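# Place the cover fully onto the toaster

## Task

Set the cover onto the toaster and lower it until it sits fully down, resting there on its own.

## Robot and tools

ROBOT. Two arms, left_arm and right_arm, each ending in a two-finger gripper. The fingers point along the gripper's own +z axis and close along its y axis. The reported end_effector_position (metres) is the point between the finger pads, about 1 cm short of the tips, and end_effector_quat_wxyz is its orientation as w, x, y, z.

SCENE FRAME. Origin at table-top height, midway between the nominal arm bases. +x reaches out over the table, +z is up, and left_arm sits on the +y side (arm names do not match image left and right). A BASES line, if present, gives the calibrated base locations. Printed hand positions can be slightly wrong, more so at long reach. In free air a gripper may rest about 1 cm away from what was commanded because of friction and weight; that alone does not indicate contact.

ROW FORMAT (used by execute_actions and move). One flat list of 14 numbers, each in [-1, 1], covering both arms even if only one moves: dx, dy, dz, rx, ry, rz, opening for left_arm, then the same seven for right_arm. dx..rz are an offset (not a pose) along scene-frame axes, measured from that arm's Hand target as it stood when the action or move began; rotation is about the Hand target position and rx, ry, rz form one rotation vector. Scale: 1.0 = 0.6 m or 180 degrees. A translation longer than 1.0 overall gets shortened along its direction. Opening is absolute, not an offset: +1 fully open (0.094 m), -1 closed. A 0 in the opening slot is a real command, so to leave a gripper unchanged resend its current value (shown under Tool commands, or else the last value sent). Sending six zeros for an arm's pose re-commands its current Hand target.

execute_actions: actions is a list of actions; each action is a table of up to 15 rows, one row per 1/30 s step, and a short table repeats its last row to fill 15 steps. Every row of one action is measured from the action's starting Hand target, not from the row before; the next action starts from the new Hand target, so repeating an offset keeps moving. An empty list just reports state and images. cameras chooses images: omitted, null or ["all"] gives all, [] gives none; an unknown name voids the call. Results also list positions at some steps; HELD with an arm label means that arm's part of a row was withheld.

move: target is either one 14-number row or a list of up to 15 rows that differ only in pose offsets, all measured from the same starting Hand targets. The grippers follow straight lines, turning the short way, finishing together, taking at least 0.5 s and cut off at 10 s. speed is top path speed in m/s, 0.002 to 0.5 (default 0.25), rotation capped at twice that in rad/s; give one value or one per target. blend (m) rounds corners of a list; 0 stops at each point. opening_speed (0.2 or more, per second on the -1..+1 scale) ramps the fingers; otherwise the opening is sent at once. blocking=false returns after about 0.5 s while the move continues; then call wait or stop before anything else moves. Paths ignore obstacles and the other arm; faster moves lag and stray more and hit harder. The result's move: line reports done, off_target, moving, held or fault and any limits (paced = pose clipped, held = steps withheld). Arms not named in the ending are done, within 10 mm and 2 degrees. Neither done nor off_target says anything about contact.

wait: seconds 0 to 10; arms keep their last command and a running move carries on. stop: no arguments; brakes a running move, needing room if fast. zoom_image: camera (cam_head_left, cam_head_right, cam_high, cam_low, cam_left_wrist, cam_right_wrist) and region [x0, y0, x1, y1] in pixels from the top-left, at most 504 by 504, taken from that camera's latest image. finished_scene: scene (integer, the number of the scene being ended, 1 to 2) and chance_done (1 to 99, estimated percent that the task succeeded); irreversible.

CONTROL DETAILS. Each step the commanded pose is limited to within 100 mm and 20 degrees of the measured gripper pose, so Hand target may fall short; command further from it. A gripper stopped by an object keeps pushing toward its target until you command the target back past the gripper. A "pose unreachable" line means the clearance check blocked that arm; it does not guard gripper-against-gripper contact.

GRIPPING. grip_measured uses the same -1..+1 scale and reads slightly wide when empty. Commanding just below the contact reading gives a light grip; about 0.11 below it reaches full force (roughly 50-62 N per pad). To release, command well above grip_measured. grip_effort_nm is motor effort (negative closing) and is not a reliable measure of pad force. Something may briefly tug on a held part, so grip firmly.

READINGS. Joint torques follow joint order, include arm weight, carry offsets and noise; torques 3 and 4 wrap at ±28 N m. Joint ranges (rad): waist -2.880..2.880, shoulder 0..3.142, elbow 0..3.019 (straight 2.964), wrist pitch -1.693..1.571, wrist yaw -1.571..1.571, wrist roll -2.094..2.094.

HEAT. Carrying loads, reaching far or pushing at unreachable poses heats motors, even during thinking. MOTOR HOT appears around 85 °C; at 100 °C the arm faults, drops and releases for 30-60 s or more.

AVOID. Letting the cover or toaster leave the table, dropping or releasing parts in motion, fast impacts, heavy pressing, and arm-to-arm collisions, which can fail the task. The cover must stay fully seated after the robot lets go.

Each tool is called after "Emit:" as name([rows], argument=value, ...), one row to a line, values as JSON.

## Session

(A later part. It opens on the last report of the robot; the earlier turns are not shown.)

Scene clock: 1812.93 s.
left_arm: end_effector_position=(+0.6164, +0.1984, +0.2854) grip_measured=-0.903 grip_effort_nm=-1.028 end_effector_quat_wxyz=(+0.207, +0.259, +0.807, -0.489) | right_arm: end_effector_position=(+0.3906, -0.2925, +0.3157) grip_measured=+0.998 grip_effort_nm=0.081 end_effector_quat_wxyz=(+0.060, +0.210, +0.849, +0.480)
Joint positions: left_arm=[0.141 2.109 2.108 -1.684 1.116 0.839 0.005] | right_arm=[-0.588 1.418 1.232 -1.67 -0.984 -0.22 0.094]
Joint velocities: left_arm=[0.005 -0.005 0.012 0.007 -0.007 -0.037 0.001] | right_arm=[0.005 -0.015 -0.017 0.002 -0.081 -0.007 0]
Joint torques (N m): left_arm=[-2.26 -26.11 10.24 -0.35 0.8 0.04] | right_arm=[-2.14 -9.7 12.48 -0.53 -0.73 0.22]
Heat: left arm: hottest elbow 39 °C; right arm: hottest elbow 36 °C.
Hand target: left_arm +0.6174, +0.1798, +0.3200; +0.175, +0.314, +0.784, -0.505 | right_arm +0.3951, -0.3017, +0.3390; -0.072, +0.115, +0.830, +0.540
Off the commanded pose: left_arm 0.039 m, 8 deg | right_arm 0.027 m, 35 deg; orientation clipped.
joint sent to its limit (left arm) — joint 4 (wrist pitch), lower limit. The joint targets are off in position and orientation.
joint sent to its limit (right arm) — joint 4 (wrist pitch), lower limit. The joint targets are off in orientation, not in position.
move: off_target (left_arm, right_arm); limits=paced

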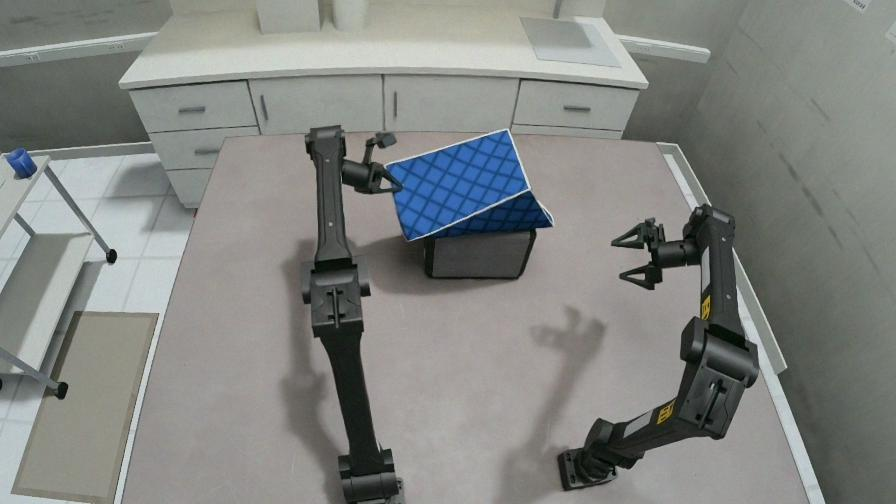

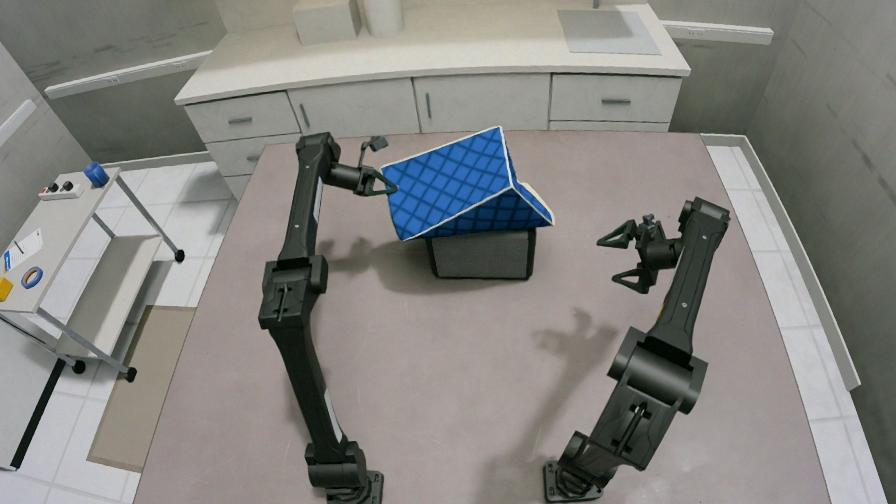

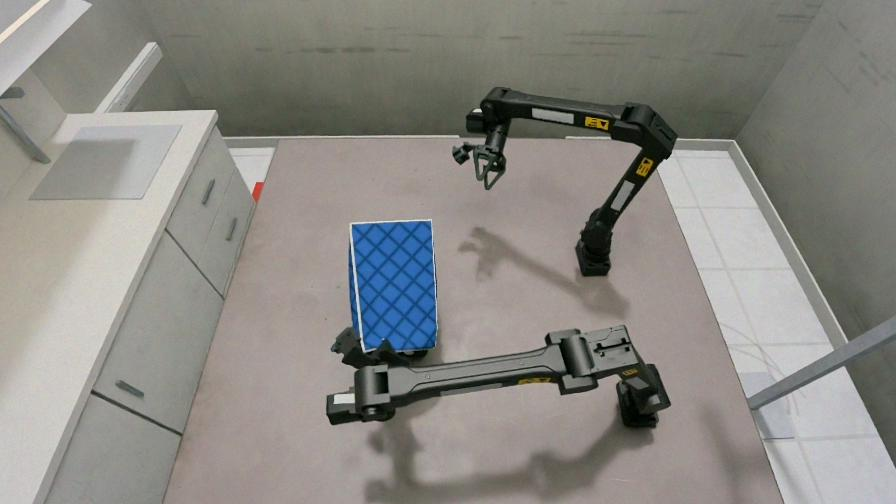

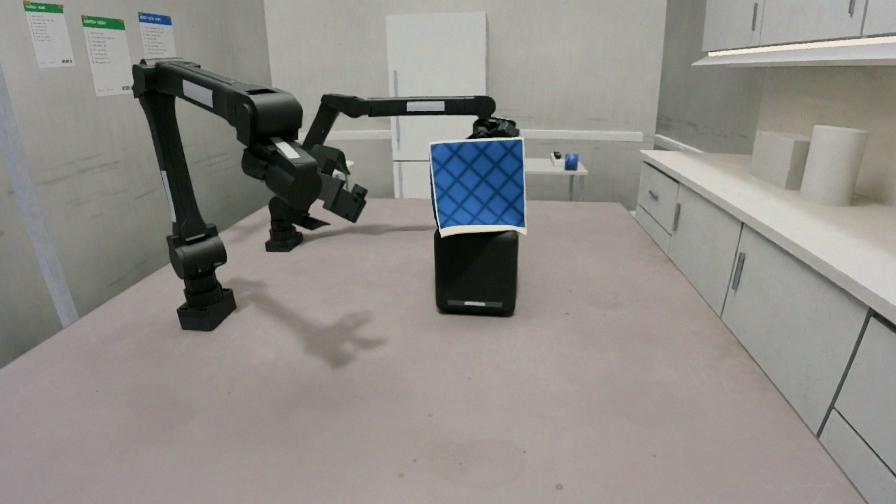

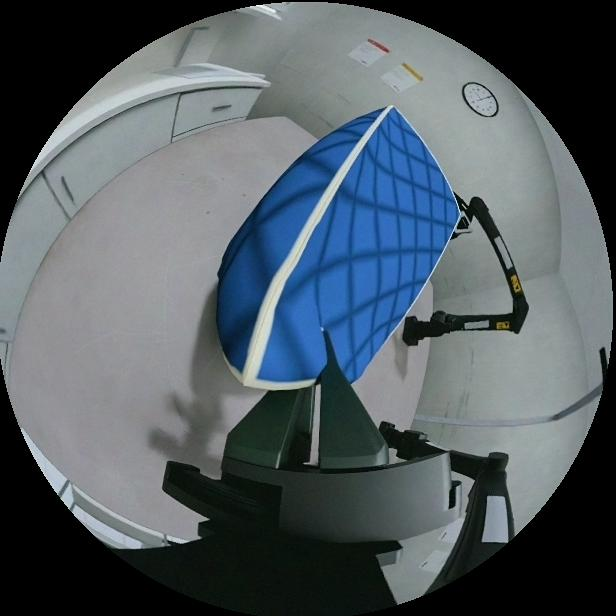

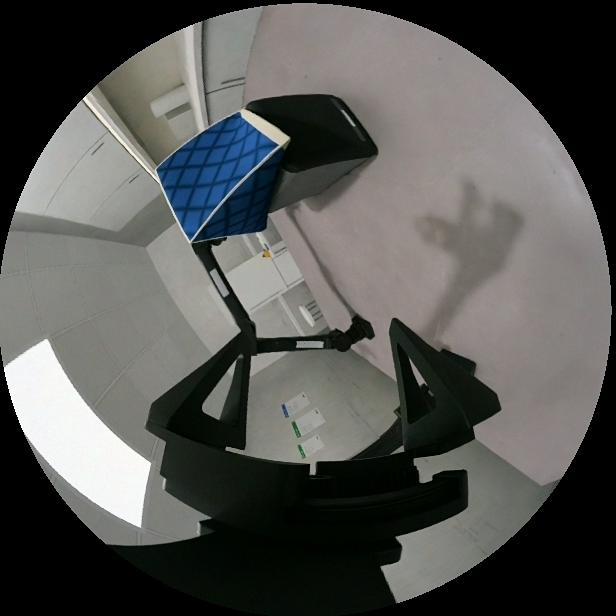

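Emit:
move(target=[0,0,0,0,0,0,-0.98,0.317,0.07,0.15,0.0235,-0.108,0.087,1], speed=0.15)

Emit:
wait(seconds=0.3)

Scene clock: 1827.77 s.
left_arm: end_effector_position=(+0.6161, +0.1983, +0.2867) grip_measured=-0.903 grip_effort_nm=-1.018 end_effector_quat_wxyz=(+0.208, +0.260, +0.807, -0.489) | right_arm: end_effector_position=(+0.5717, -0.2620, +0.4223) grip_measured=+0.998 grip_effort_nm=0.085 end_effector_quat_wxyz=(+0.163, +0.046, +0.827, +0.537)
Joint positions: left_arm=[0.141 2.107 2.108 -1.684 1.117 0.838 0.005] | right_arm=[-0.387 1.761 1.858 -1.672 -1.191 -0.243 0.094]
Joint velocities: left_arm=[-0.005 -0.015 -0.007 -0.007 -0.007 -0.066 -0.001] | right_arm=[0.005 -0.005 0.007 0.007 -0.081 -0.022 -0.001]
Joint torques (N m): left_arm=[-1.96 -25.99 10.24 -0.34 0.77 0.04] | right_arm=[-0.03 -11.46 14.26 -0.03 -0.85 -0.06]
Heat: left arm: hottest elbow 41 °C; right arm: hottest elbow 38 °C.
Hand target: left_arm +0.6175, +0.1800, +0.3200; +0.175, +0.314, +0.784, -0.505 | right_arm +0.5855, -0.2599, +0.4286; +0.030, -0.064, +0.822, +0.564
Off the commanded pose: left_arm 0.038 m, 8 deg | right_arm 0.015 m, 26 deg; orientation clipped.
joint sent to its limit (left arm) — joint 4 (wrist pitch), lower limit. The joint targets are off in orientation, not in position.
joint sent to its limit (right arm) — joint 4 (wrist pitch), lower limit. The joint targets are off in orientation, not in position.
move: off_target (left_arm, right_arm); limits=paced

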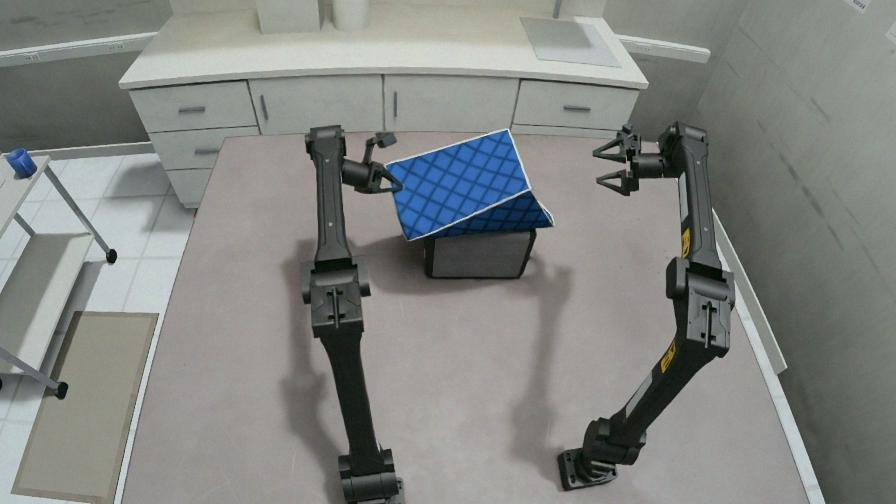

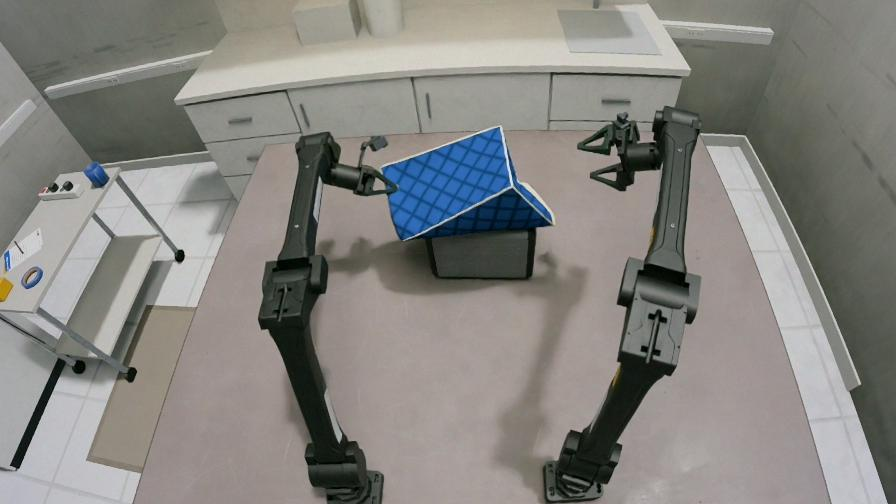

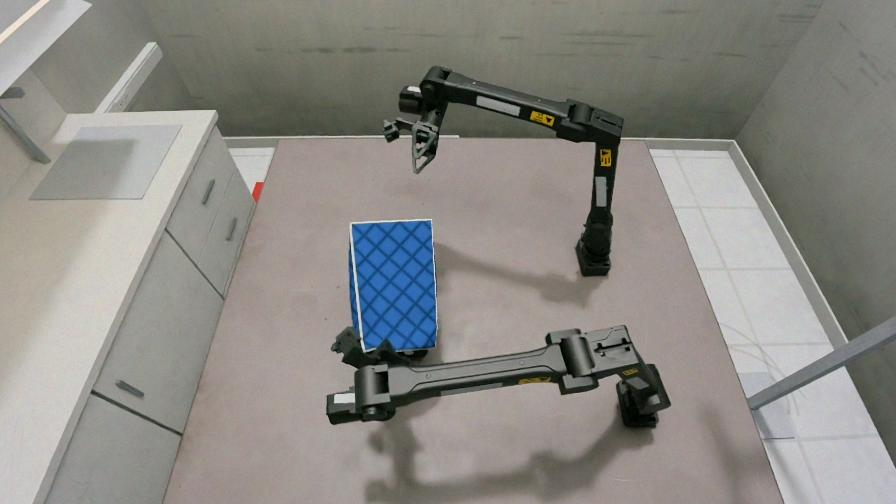

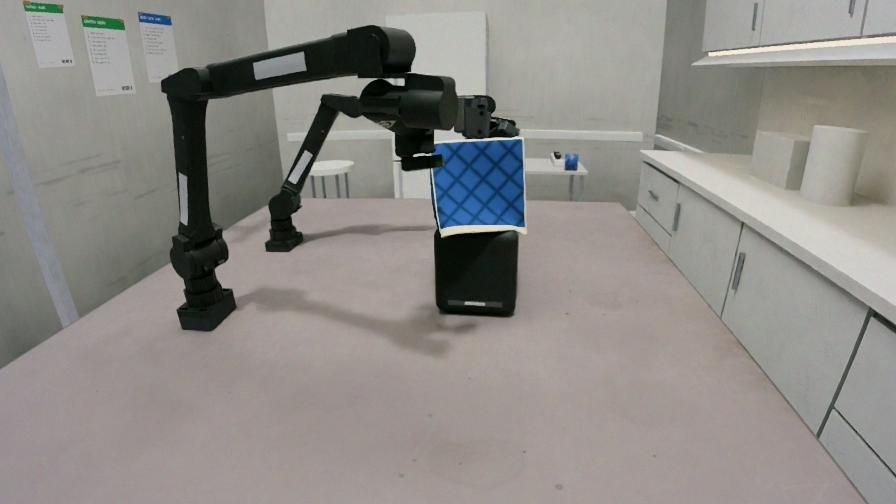

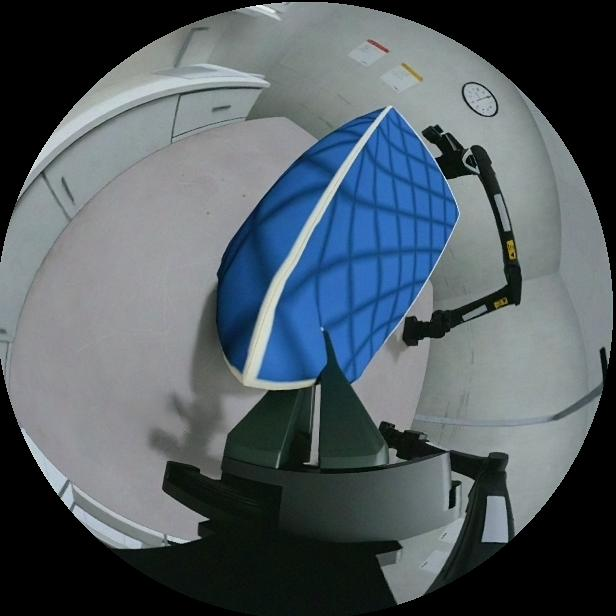

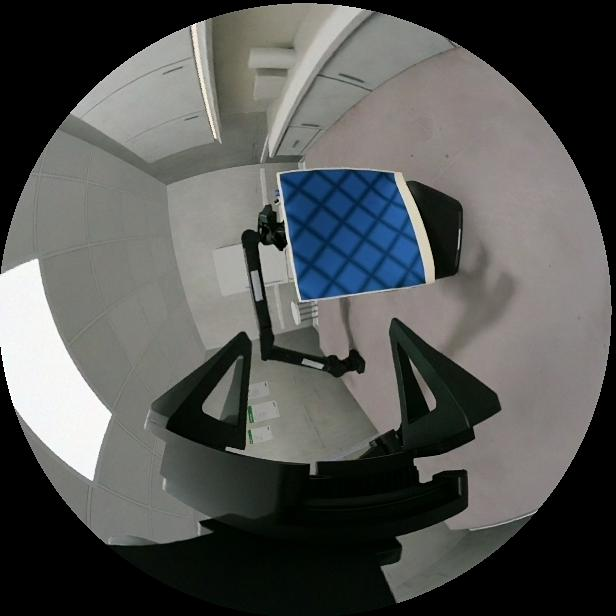

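Scene clock: 1828.07 s.
left_arm: end_effector_position=(+0.6161, +0.1983, +0.2867) grip_measured=-0.903 grip_effort_nm=-1.028 end_effector_quat_wxyz=(+0.208, +0.260, +0.807, -0.489) | right_arm: end_effector_position=(+0.5717, -0.2620, +0.4223) grip_measured=+0.998 grip_effort_nm=0.081 end_effector_quat_wxyz=(+0.163, +0.046, +0.827, +0.537)
Joint positions: left_arm=[0.141 2.107 2.108 -1.684 1.117 0.838 0.005] | right_arm=[-0.387 1.761 1.858 -1.672 -1.191 -0.243 0.094]
Joint velocities: left_arm=[-0.005 -0.015 -0.017 -0.002 -0.007 -0.022 0] | right_arm=[-0.005 0.005 0.017 -0.002 0.022 0.007 0]
Joint torques (N m): left_arm=[-2.2 -25.82 10.18 -0.39 0.77 0.04] | right_arm=[-0.03 -11.4 14.23 -0.06 -0.82 -0.07]
Heat: left arm: hottest elbow 41 °C; right arm: hottest elbow 38 °C.
Hand target: left_arm +0.6175, +0.1800, +0.3200; +0.175, +0.314, +0.784, -0.505 | right_arm +0.5855, -0.2599, +0.4285; +0.030, -0.064, +0.822, +0.564
Tool commands: left_gripper/opening=-0.98 right_gripper/opening=+1.0
Off the commanded pose: left_arm 0.038 m, 8 deg | right_arm 0.015 m, 26 deg; orientation clipped.
wait: 0.30 s; at rest by 0.17 s

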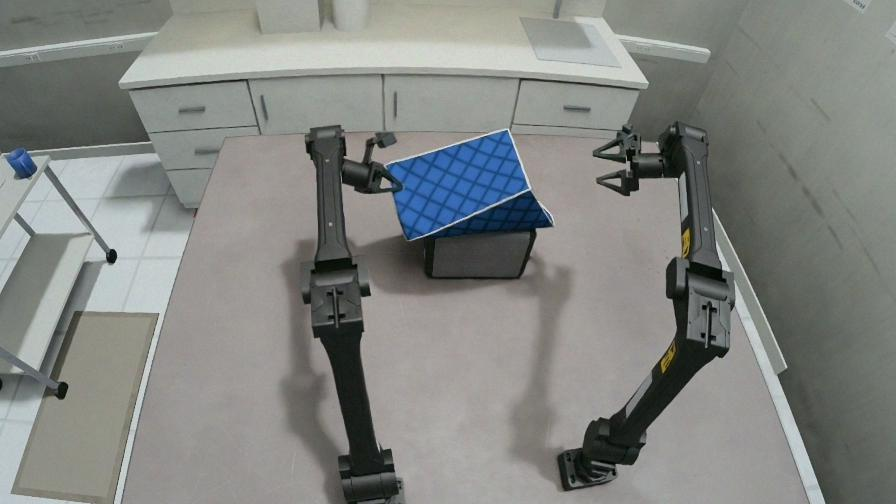

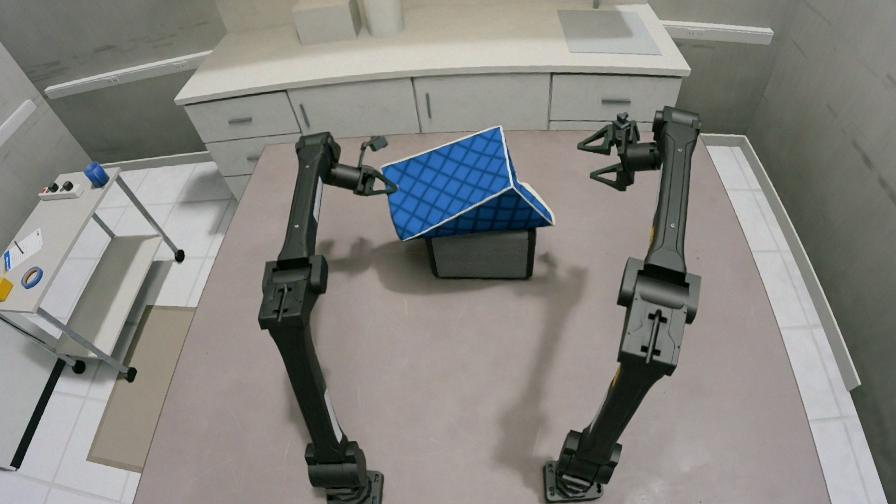

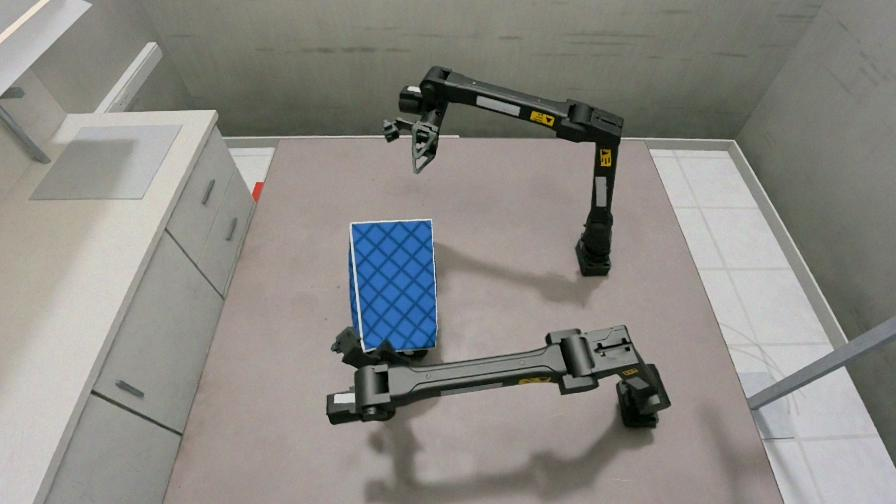

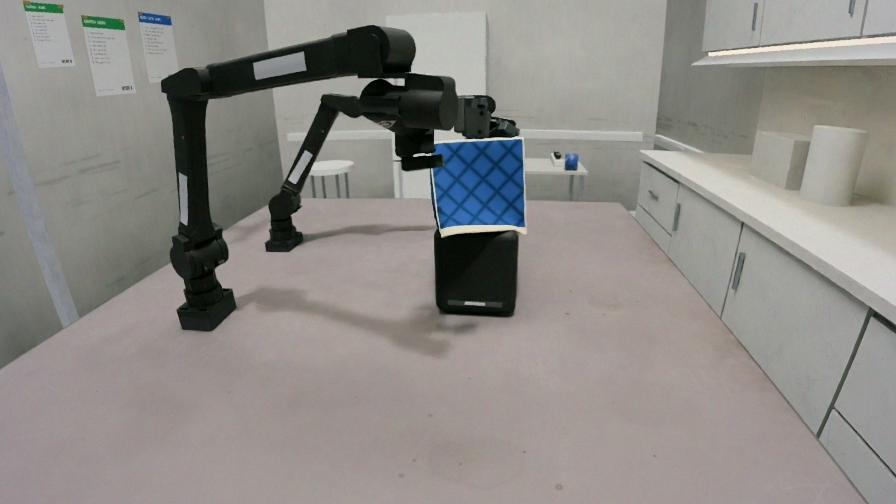

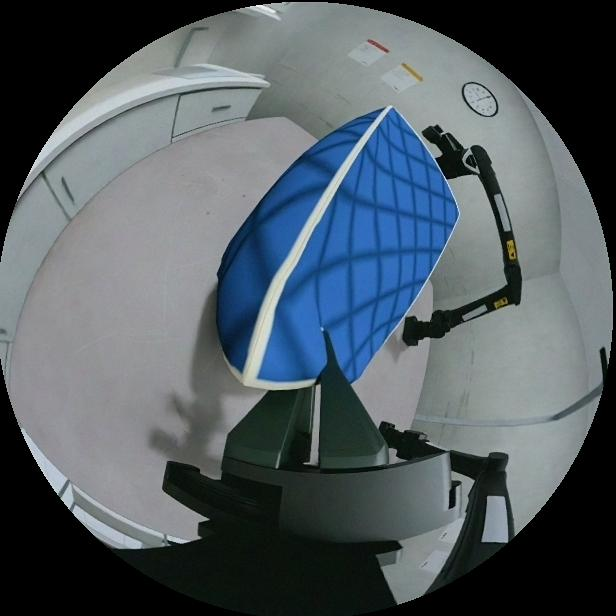

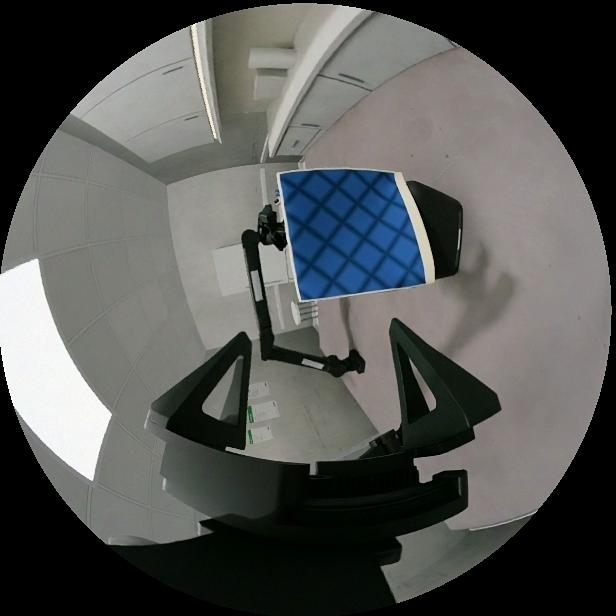

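Emit:
move(target=[0,0,0,0,0,0,-0.98,0.0,0.165,-0.05,0,0,0,1], speed=0.15, cameras=["cam_right_wrist","cam_low","cam_high"])

Scene clock: 1835.17 s.
left_arm: end_effector_position=(+0.6161, +0.1983, +0.2867) grip_measured=-0.903 grip_effort_nm=-1.033 end_effector_quat_wxyz=(+0.208, +0.259, +0.807, -0.489) | right_arm: end_effector_position=(+0.5761, -0.1636, +0.4088) grip_measured=+0.998 grip_effort_nm=0.081 end_effector_quat_wxyz=(+0.104, -0.020, +0.826, +0.553)
Joint positions: left_arm=[0.141 2.107 2.108 -1.684 1.117 0.838 0.005] | right_arm=[-0.21 1.788 1.859 -1.672 -1.195 -0.243 0.094]
Joint velocities: left_arm=[0.015 -0.005 -0.007 0.017 -0.037 0.007 0] | right_arm=[0.005 0.005 -0.007 0.012 -0.051 -0.11 -0.001]
Joint torques (N m): left_arm=[-2.26 -25.82 10.18 -0.39 0.76 0.06] | right_arm=[-0.32 -11.75 10.71 -0.05 -0.85 -0.04]
Heat: left arm: hottest elbow 42 °C; right arm: hottest elbow 39 °C.
Hand target: left_arm +0.6175, +0.1800, +0.3200; +0.175, +0.314, +0.784, -0.505 | right_arm +0.5851, -0.1609, +0.3996; +0.031, -0.065, +0.821, +0.566
Off the commanded pose: left_arm 0.038 m, 8 deg | right_arm 0.014 m, 10 deg.
joint sent to its limit (left arm) — joint 4 (wrist pitch), lower limit. The joint targets are off in orientation, not in position.
joint sent to its limit (right arm) — joint 4 (wrist pitch), lower limit. The joint targets are off in orientation, not in position.
move: off_target (left_arm, right_arm)
Images, in order (width x height): cam_high 896x504, cam_low 896x504, cam_right_wrist 616x616.

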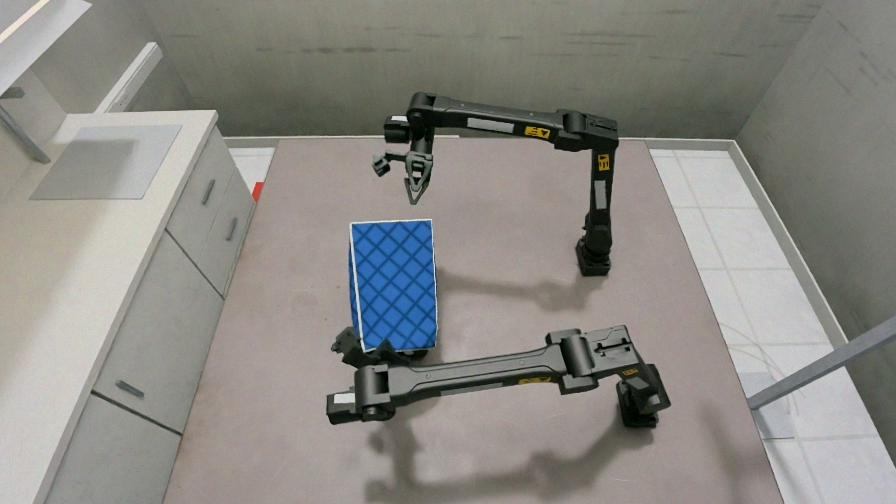

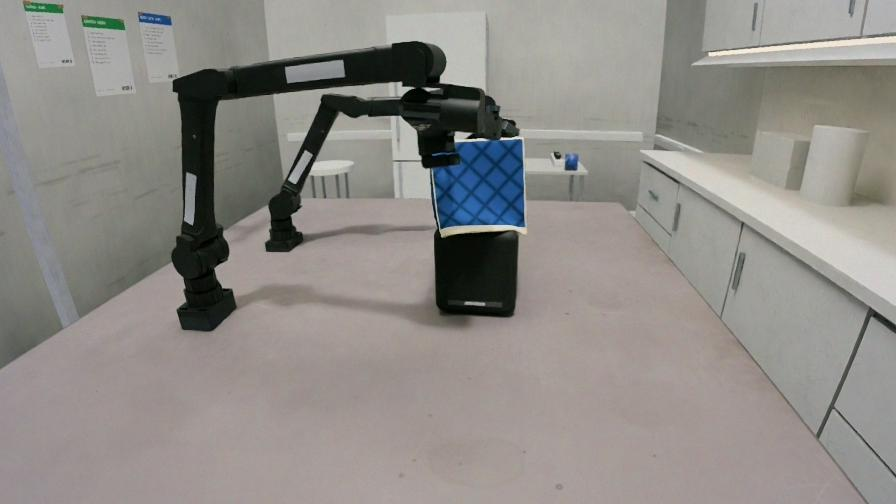

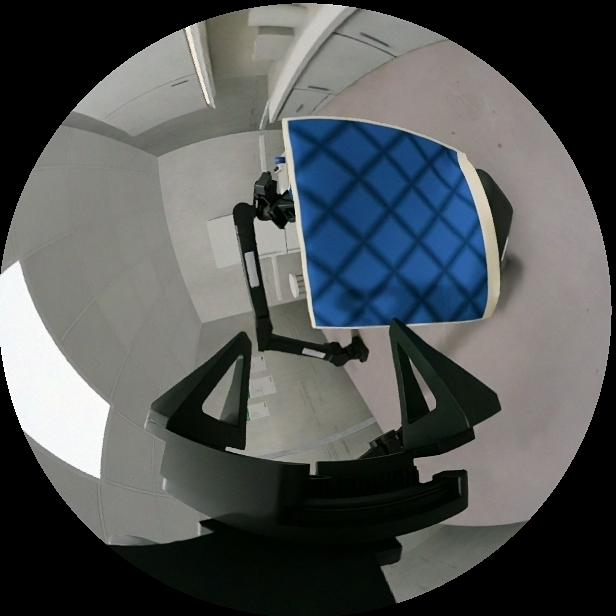

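Emit:
move(target=[0,0,0,0,0,0,-0.98,0.06,0.085,-0.03,0,0,0,1], speed=0.12, cameras=["cam_right_wrist","cam_low","cam_head_right"])

Scene clock: 1840.80 s.
left_arm: end_effector_position=(+0.6161, +0.1983, +0.2867) grip_measured=-0.903 grip_effort_nm=-1.028 end_effector_quat_wxyz=(+0.208, +0.259, +0.807, -0.489) | right_arm: end_effector_position=(+0.6070, -0.1133, +0.3792) grip_measured=+0.998 grip_effort_nm=0.085 end_effector_quat_wxyz=(+0.062, -0.043, +0.824, +0.562)
Joint positions: left_arm=[0.141 2.107 2.108 -1.684 1.117 0.838 0.005] | right_arm=[-0.116 1.911 1.955 -1.672 -1.202 -0.224 0.094]
Joint velocities: left_arm=[-0.005 -0.015 -0.022 0.012 0.051 0.007 0] | right_arm=[-0.005 0.005 -0.002 0.007 -0.022 -0.037 0.001]
Joint torques (N m): left_arm=[-2.37 -25.76 10.19 -0.39 0.75 0.06] | right_arm=[-0.44 -13.1 14.16 -0.13 -0.83 0.19]
Heat: left arm: hottest elbow 43 °C; right arm: hottest elbow 39 °C.
Hand target: left_arm +0.6175, +0.1800, +0.3200; +0.175, +0.314, +0.784, -0.505 | right_arm +0.6208, -0.1098, +0.3814; +0.031, -0.065, +0.821, +0.567
Off the commanded pose: left_arm 0.038 m, 8 deg | right_arm 0.015 m, 4 deg.
joint sent to its limit (left arm) — joint 4 (wrist pitch), lower limit. The joint targets are off in orientation, not in position.
joint sent to its limit (right arm) — joint 4 (wrist pitch), lower limit. The joint targets are off in orientation, not in position.
move: off_target (left_arm, right_arm)
Images, in order (width x height): cam_head_right 896x504, cam_low 896x504, cam_right_wrist 616x616.

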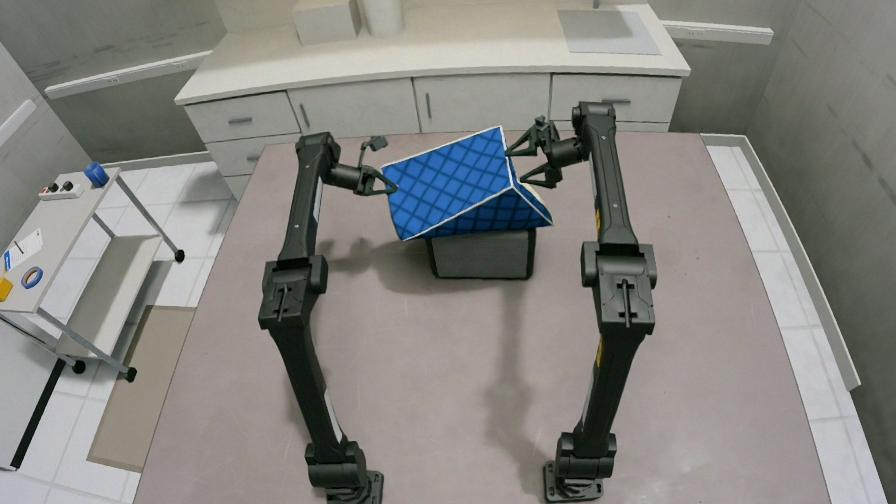

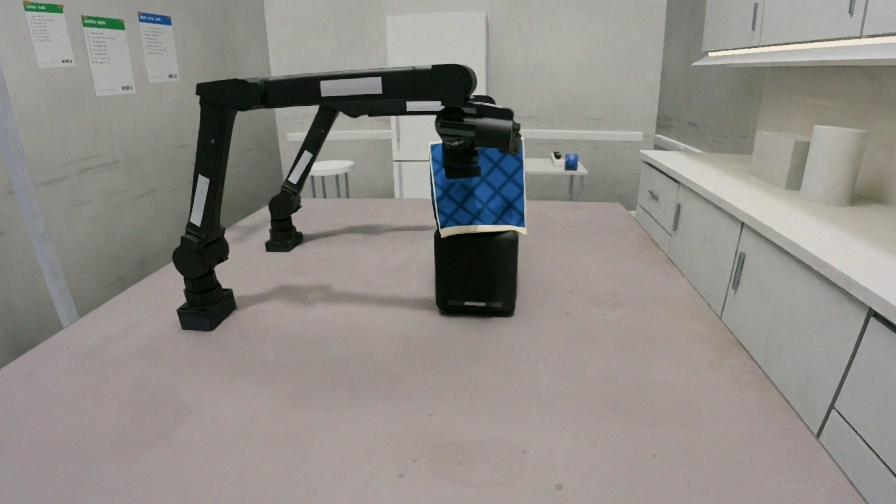

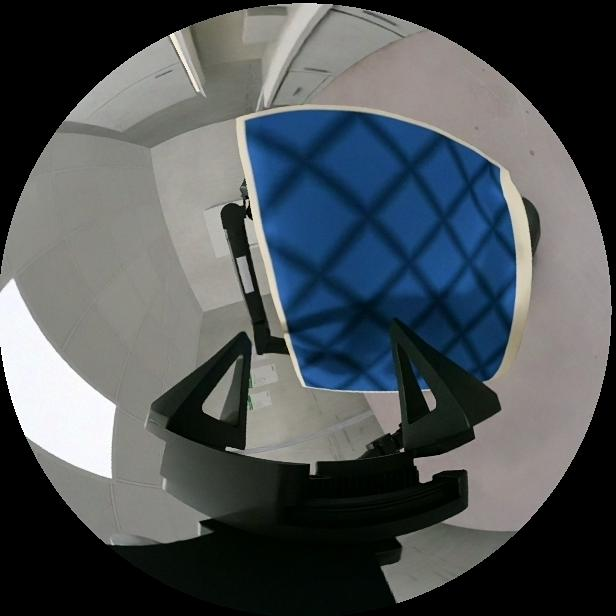

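Emit:
move(target=[0,0,0,0,0,0,-0.98,0.025,0.05,0.012,0,0,0,1], speed=0.12, cameras=["cam_right_wrist"])

Emit:
move(target=[0,0,0,0,0,0,-0.98,0,0,0,0,0,0,-0.98], opening_speed=1.5, cameras=["cam_right_wrist","cam_head_right"])

Scene clock: 1850.57 s.
left_arm: end_effector_position=(+0.6161, +0.1983, +0.2867) grip_measured=-0.903 grip_effort_nm=-1.028 end_effector_quat_wxyz=(+0.208, +0.259, +0.807, -0.489) | right_arm: end_effector_position=(+0.6232, -0.0856, +0.3871) grip_measured=+0.998 grip_effort_nm=0.090 end_effector_quat_wxyz=(+0.051, -0.051, +0.822, +0.565)
Joint positions: left_arm=[0.141 2.107 2.108 -1.684 1.117 0.838 0.005] | right_arm=[-0.069 1.963 2.054 -1.672 -1.206 -0.163 0.094]
Joint velocities: left_arm=[-0.015 0.015 0.002 -0.007 0.037 -0.037 -0.001] | right_arm=[-0.005 0.005 0.002 -0.007 0.066 0.007 -0.001]
Joint torques (N m): left_arm=[-2.02 -26.11 10.18 -0.28 0.77 0.04] | right_arm=[0.09 -13.57 14.2 -0.03 -0.86 0.21]
Heat: left arm: hottest elbow 43 °C; right arm: hottest elbow 40 °C.
Hand target: left_arm +0.6175, +0.1800, +0.3200; +0.175, +0.314, +0.784, -0.505 | right_arm +0.6358, -0.0797, +0.3889; +0.031, -0.065, +0.820, +0.568
Off the commanded pose: left_arm 0.038 m, 8 deg | right_arm 0.014 m, 3 deg.
joint sent to its limit (left arm) — joint 4 (wrist pitch), lower limit. The joint targets are off in orientation, not in position.
joint sent to its limit (right arm) — joint 4 (wrist pitch), lower limit. The joint targets are off in orientation, not in position.
move: off_target (left_arm, right_arm)
Images, in order (width x height): cam_right_wrist 616x616.

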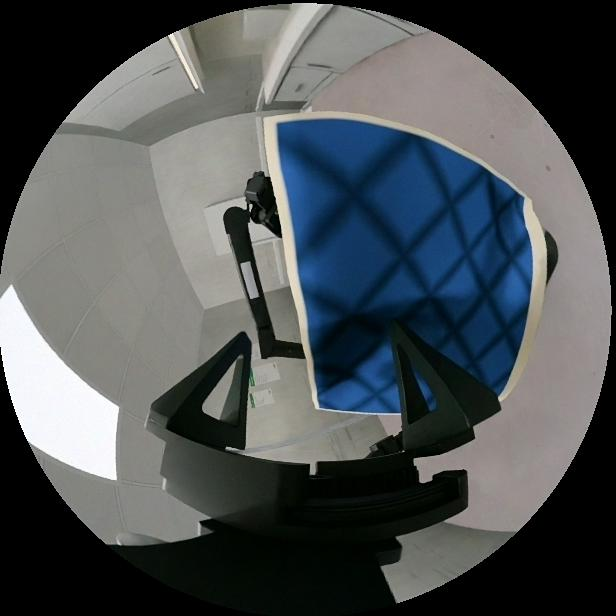

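Scene clock: 1852.33 s.
left_arm: end_effector_position=(+0.6161, +0.1971, +0.2871) grip_measured=-0.903 grip_effort_nm=-1.028 end_effector_quat_wxyz=(+0.208, +0.259, +0.806, -0.490) | right_arm: end_effector_position=(+0.6234, -0.0856, +0.3860) grip_measured=-0.949 grip_effort_nm=-0.984 end_effector_quat_wxyz=(+0.048, -0.048, +0.822, +0.565)
Joint positions: left_arm=[0.139 2.107 2.108 -1.684 1.119 0.835 0.005] | right_arm=[-0.069 1.965 2.054 -1.674 -1.206 -0.159 0.002]
Joint velocities: left_arm=[-0.005 -0.005 -0.007 0.007 -0.037 -0.022 -0.001] | right_arm=[-0.005 -0.005 0.002 -0.022 -0.051 0.037 0]
Joint torques (N m): left_arm=[-1.96 -25.64 10.26 -0.29 0.68 0.05] | right_arm=[-0.15 -13.92 14.24 -0.01 -0.85 0.16]
Heat: left arm: hottest elbow 44 °C; right arm: hottest elbow 40 °C.
Hand target: left_arm +0.6175, +0.1799, +0.3200; +0.175, +0.314, +0.784, -0.505 | right_arm +0.6358, -0.0797, +0.3887; +0.031, -0.065, +0.820, +0.568
Off the commanded pose: left_arm 0.037 m, 8 deg | right_arm 0.014 m, 3 deg.
joint sent to its limit (left arm) — joint 4 (wrist pitch), lower limit. The joint targets are off in orientation, not in position.
joint sent to its limit (right arm) — joint 4 (wrist pitch), lower limit. The joint targets are off in orientation, not in position.
move: off_target (left_arm, right_arm)
Images, in order (width x height): cam_head_right 896x504, cam_right_wrist 616x616.

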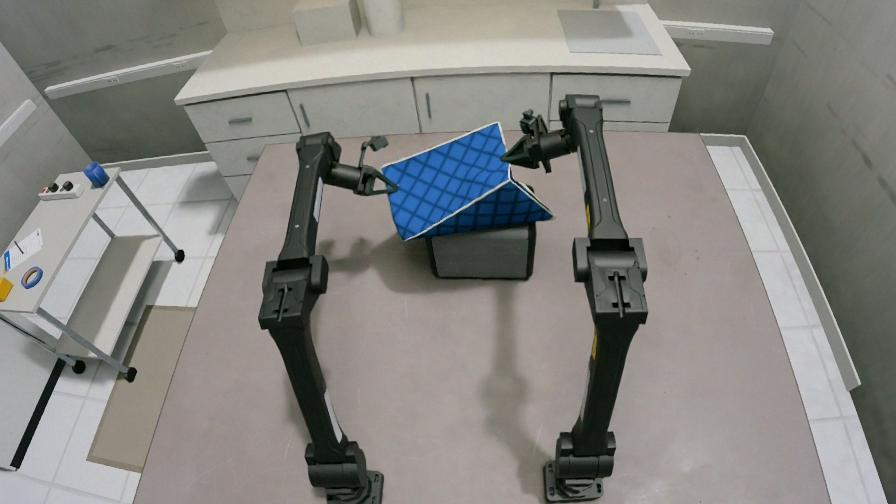

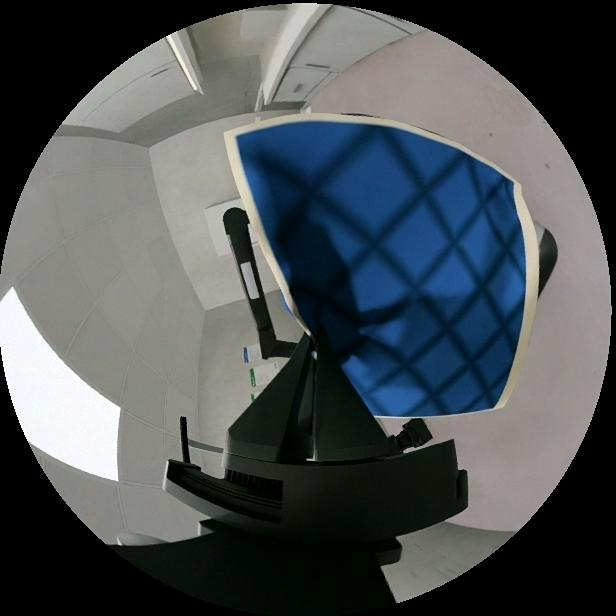

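Emit:
move([
  [0,-0.02,0.25,0,0,0,-0.98,-0.03,0,0.13,0,0,0,-0.98],
  [-0.03,-0.03,0.25,0,0,0,-0.98,-0.11,-0.105,0.13,0,0,0,-0.98],
], speed=0.12)

Scene clock: 1857.73 s.
left_arm: end_effector_position=(+0.6084, +0.1635, +0.4465) grip_measured=-0.903 grip_effort_nm=-1.028 end_effector_quat_wxyz=(+0.262, +0.246, +0.795, -0.489) | right_arm: end_effector_position=(+0.5795, -0.1342, +0.4566) grip_measured=-0.953 grip_effort_nm=-1.028 end_effector_quat_wxyz=(+0.092, -0.008, +0.819, +0.566)
Joint positions: left_arm=[0.093 2.005 2.34 -1.684 1.165 0.551 0.005] | right_arm=[-0.16 1.782 1.964 -1.674 -1.222 -0.087 0.002]
Joint velocities: left_arm=[0.015 0.015 -0.007 -0.007 0.037 -0.007 -0.001] | right_arm=[-0.005 -0.005 -0.002 0.007 -0.007 -0.037 0.001]
Joint torques (N m): left_arm=[-0.44 -24.82 7.61 0.09 0.9 0.02] | right_arm=[-2.26 -16.03 8.09 0.13 -0.72 -0.16]
Heat: left arm: hottest elbow 43 °C; right arm: hottest elbow 40 °C.
Hand target: left_arm +0.5977, +0.1598, +0.4695; +0.174, +0.316, +0.783, -0.506 | right_arm +0.5708, -0.1429, +0.4676; +0.031, -0.065, +0.821, +0.567
Off the commanded pose: left_arm 0.025 m, 13 deg | right_arm 0.016 m, 10 deg.
joint sent to its limit (left arm) — joint 4 (wrist pitch), lower limit. The joint targets are off in orientation, not in position.
joint sent to its limit (right arm) — joint 4 (wrist pitch), lower limit. The joint targets are off in orientation, not in position.
move: off_target (left_arm, right_arm)

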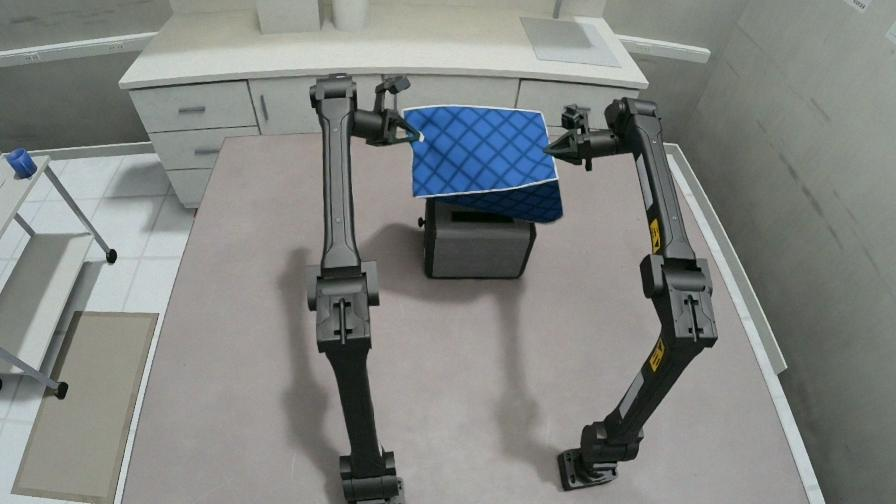

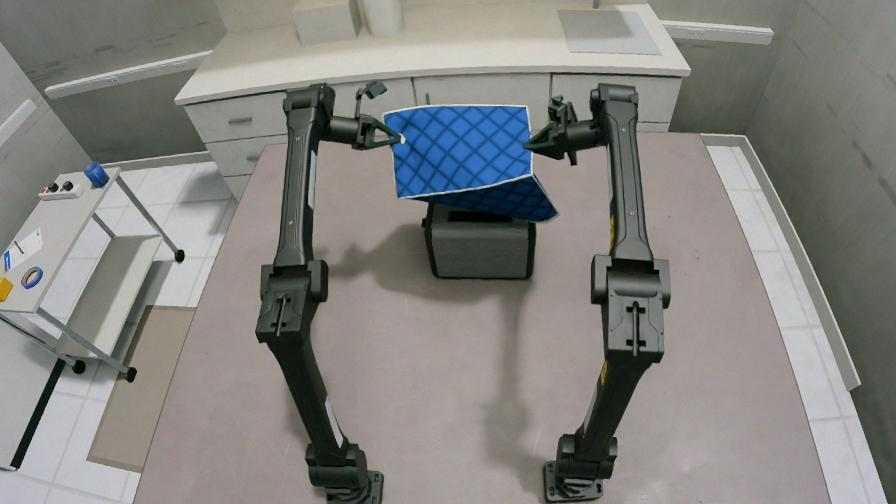

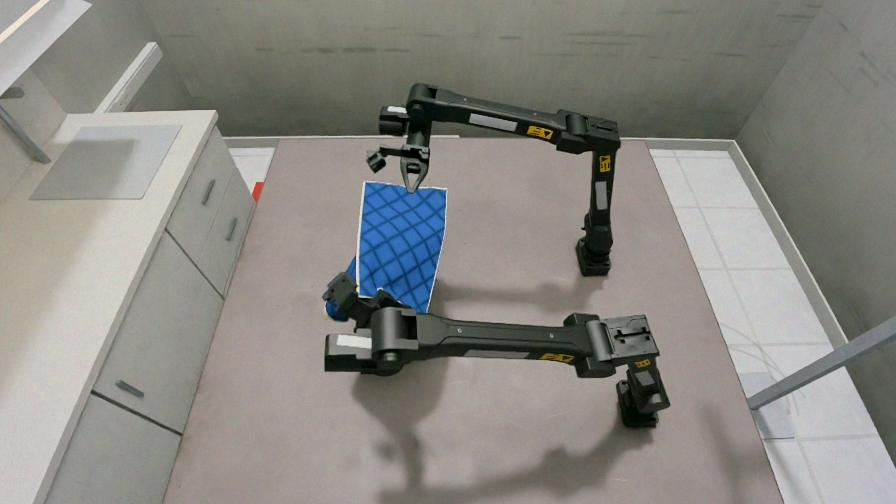

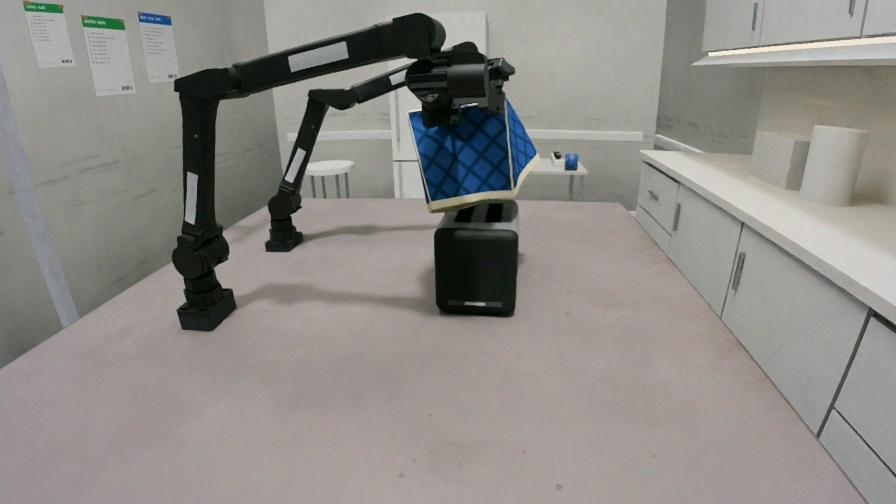

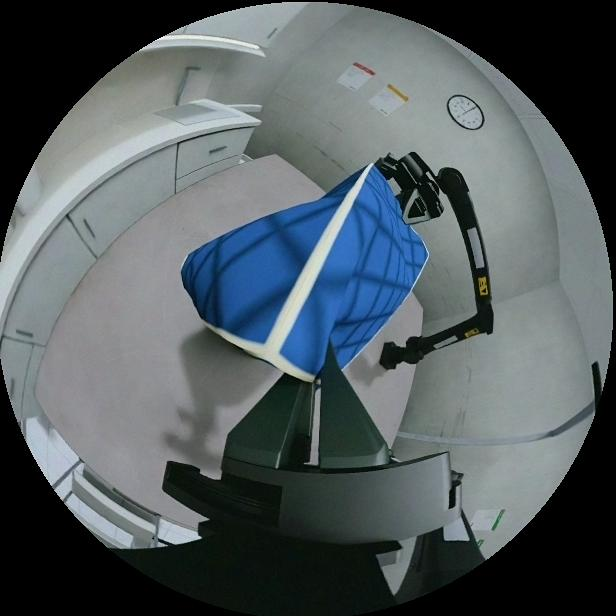

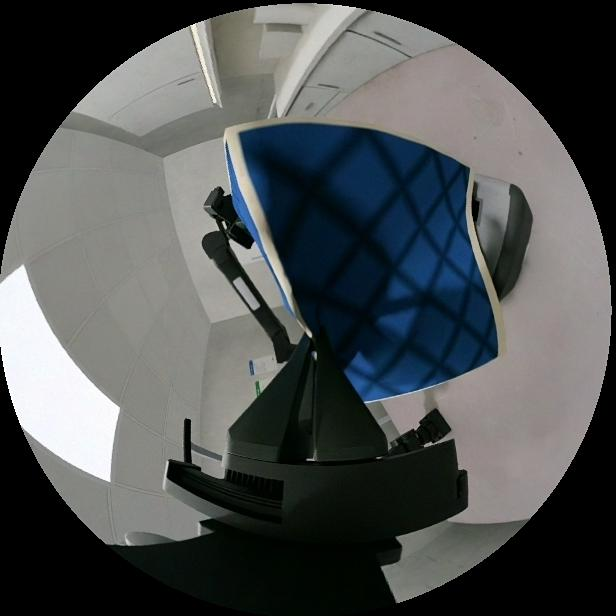

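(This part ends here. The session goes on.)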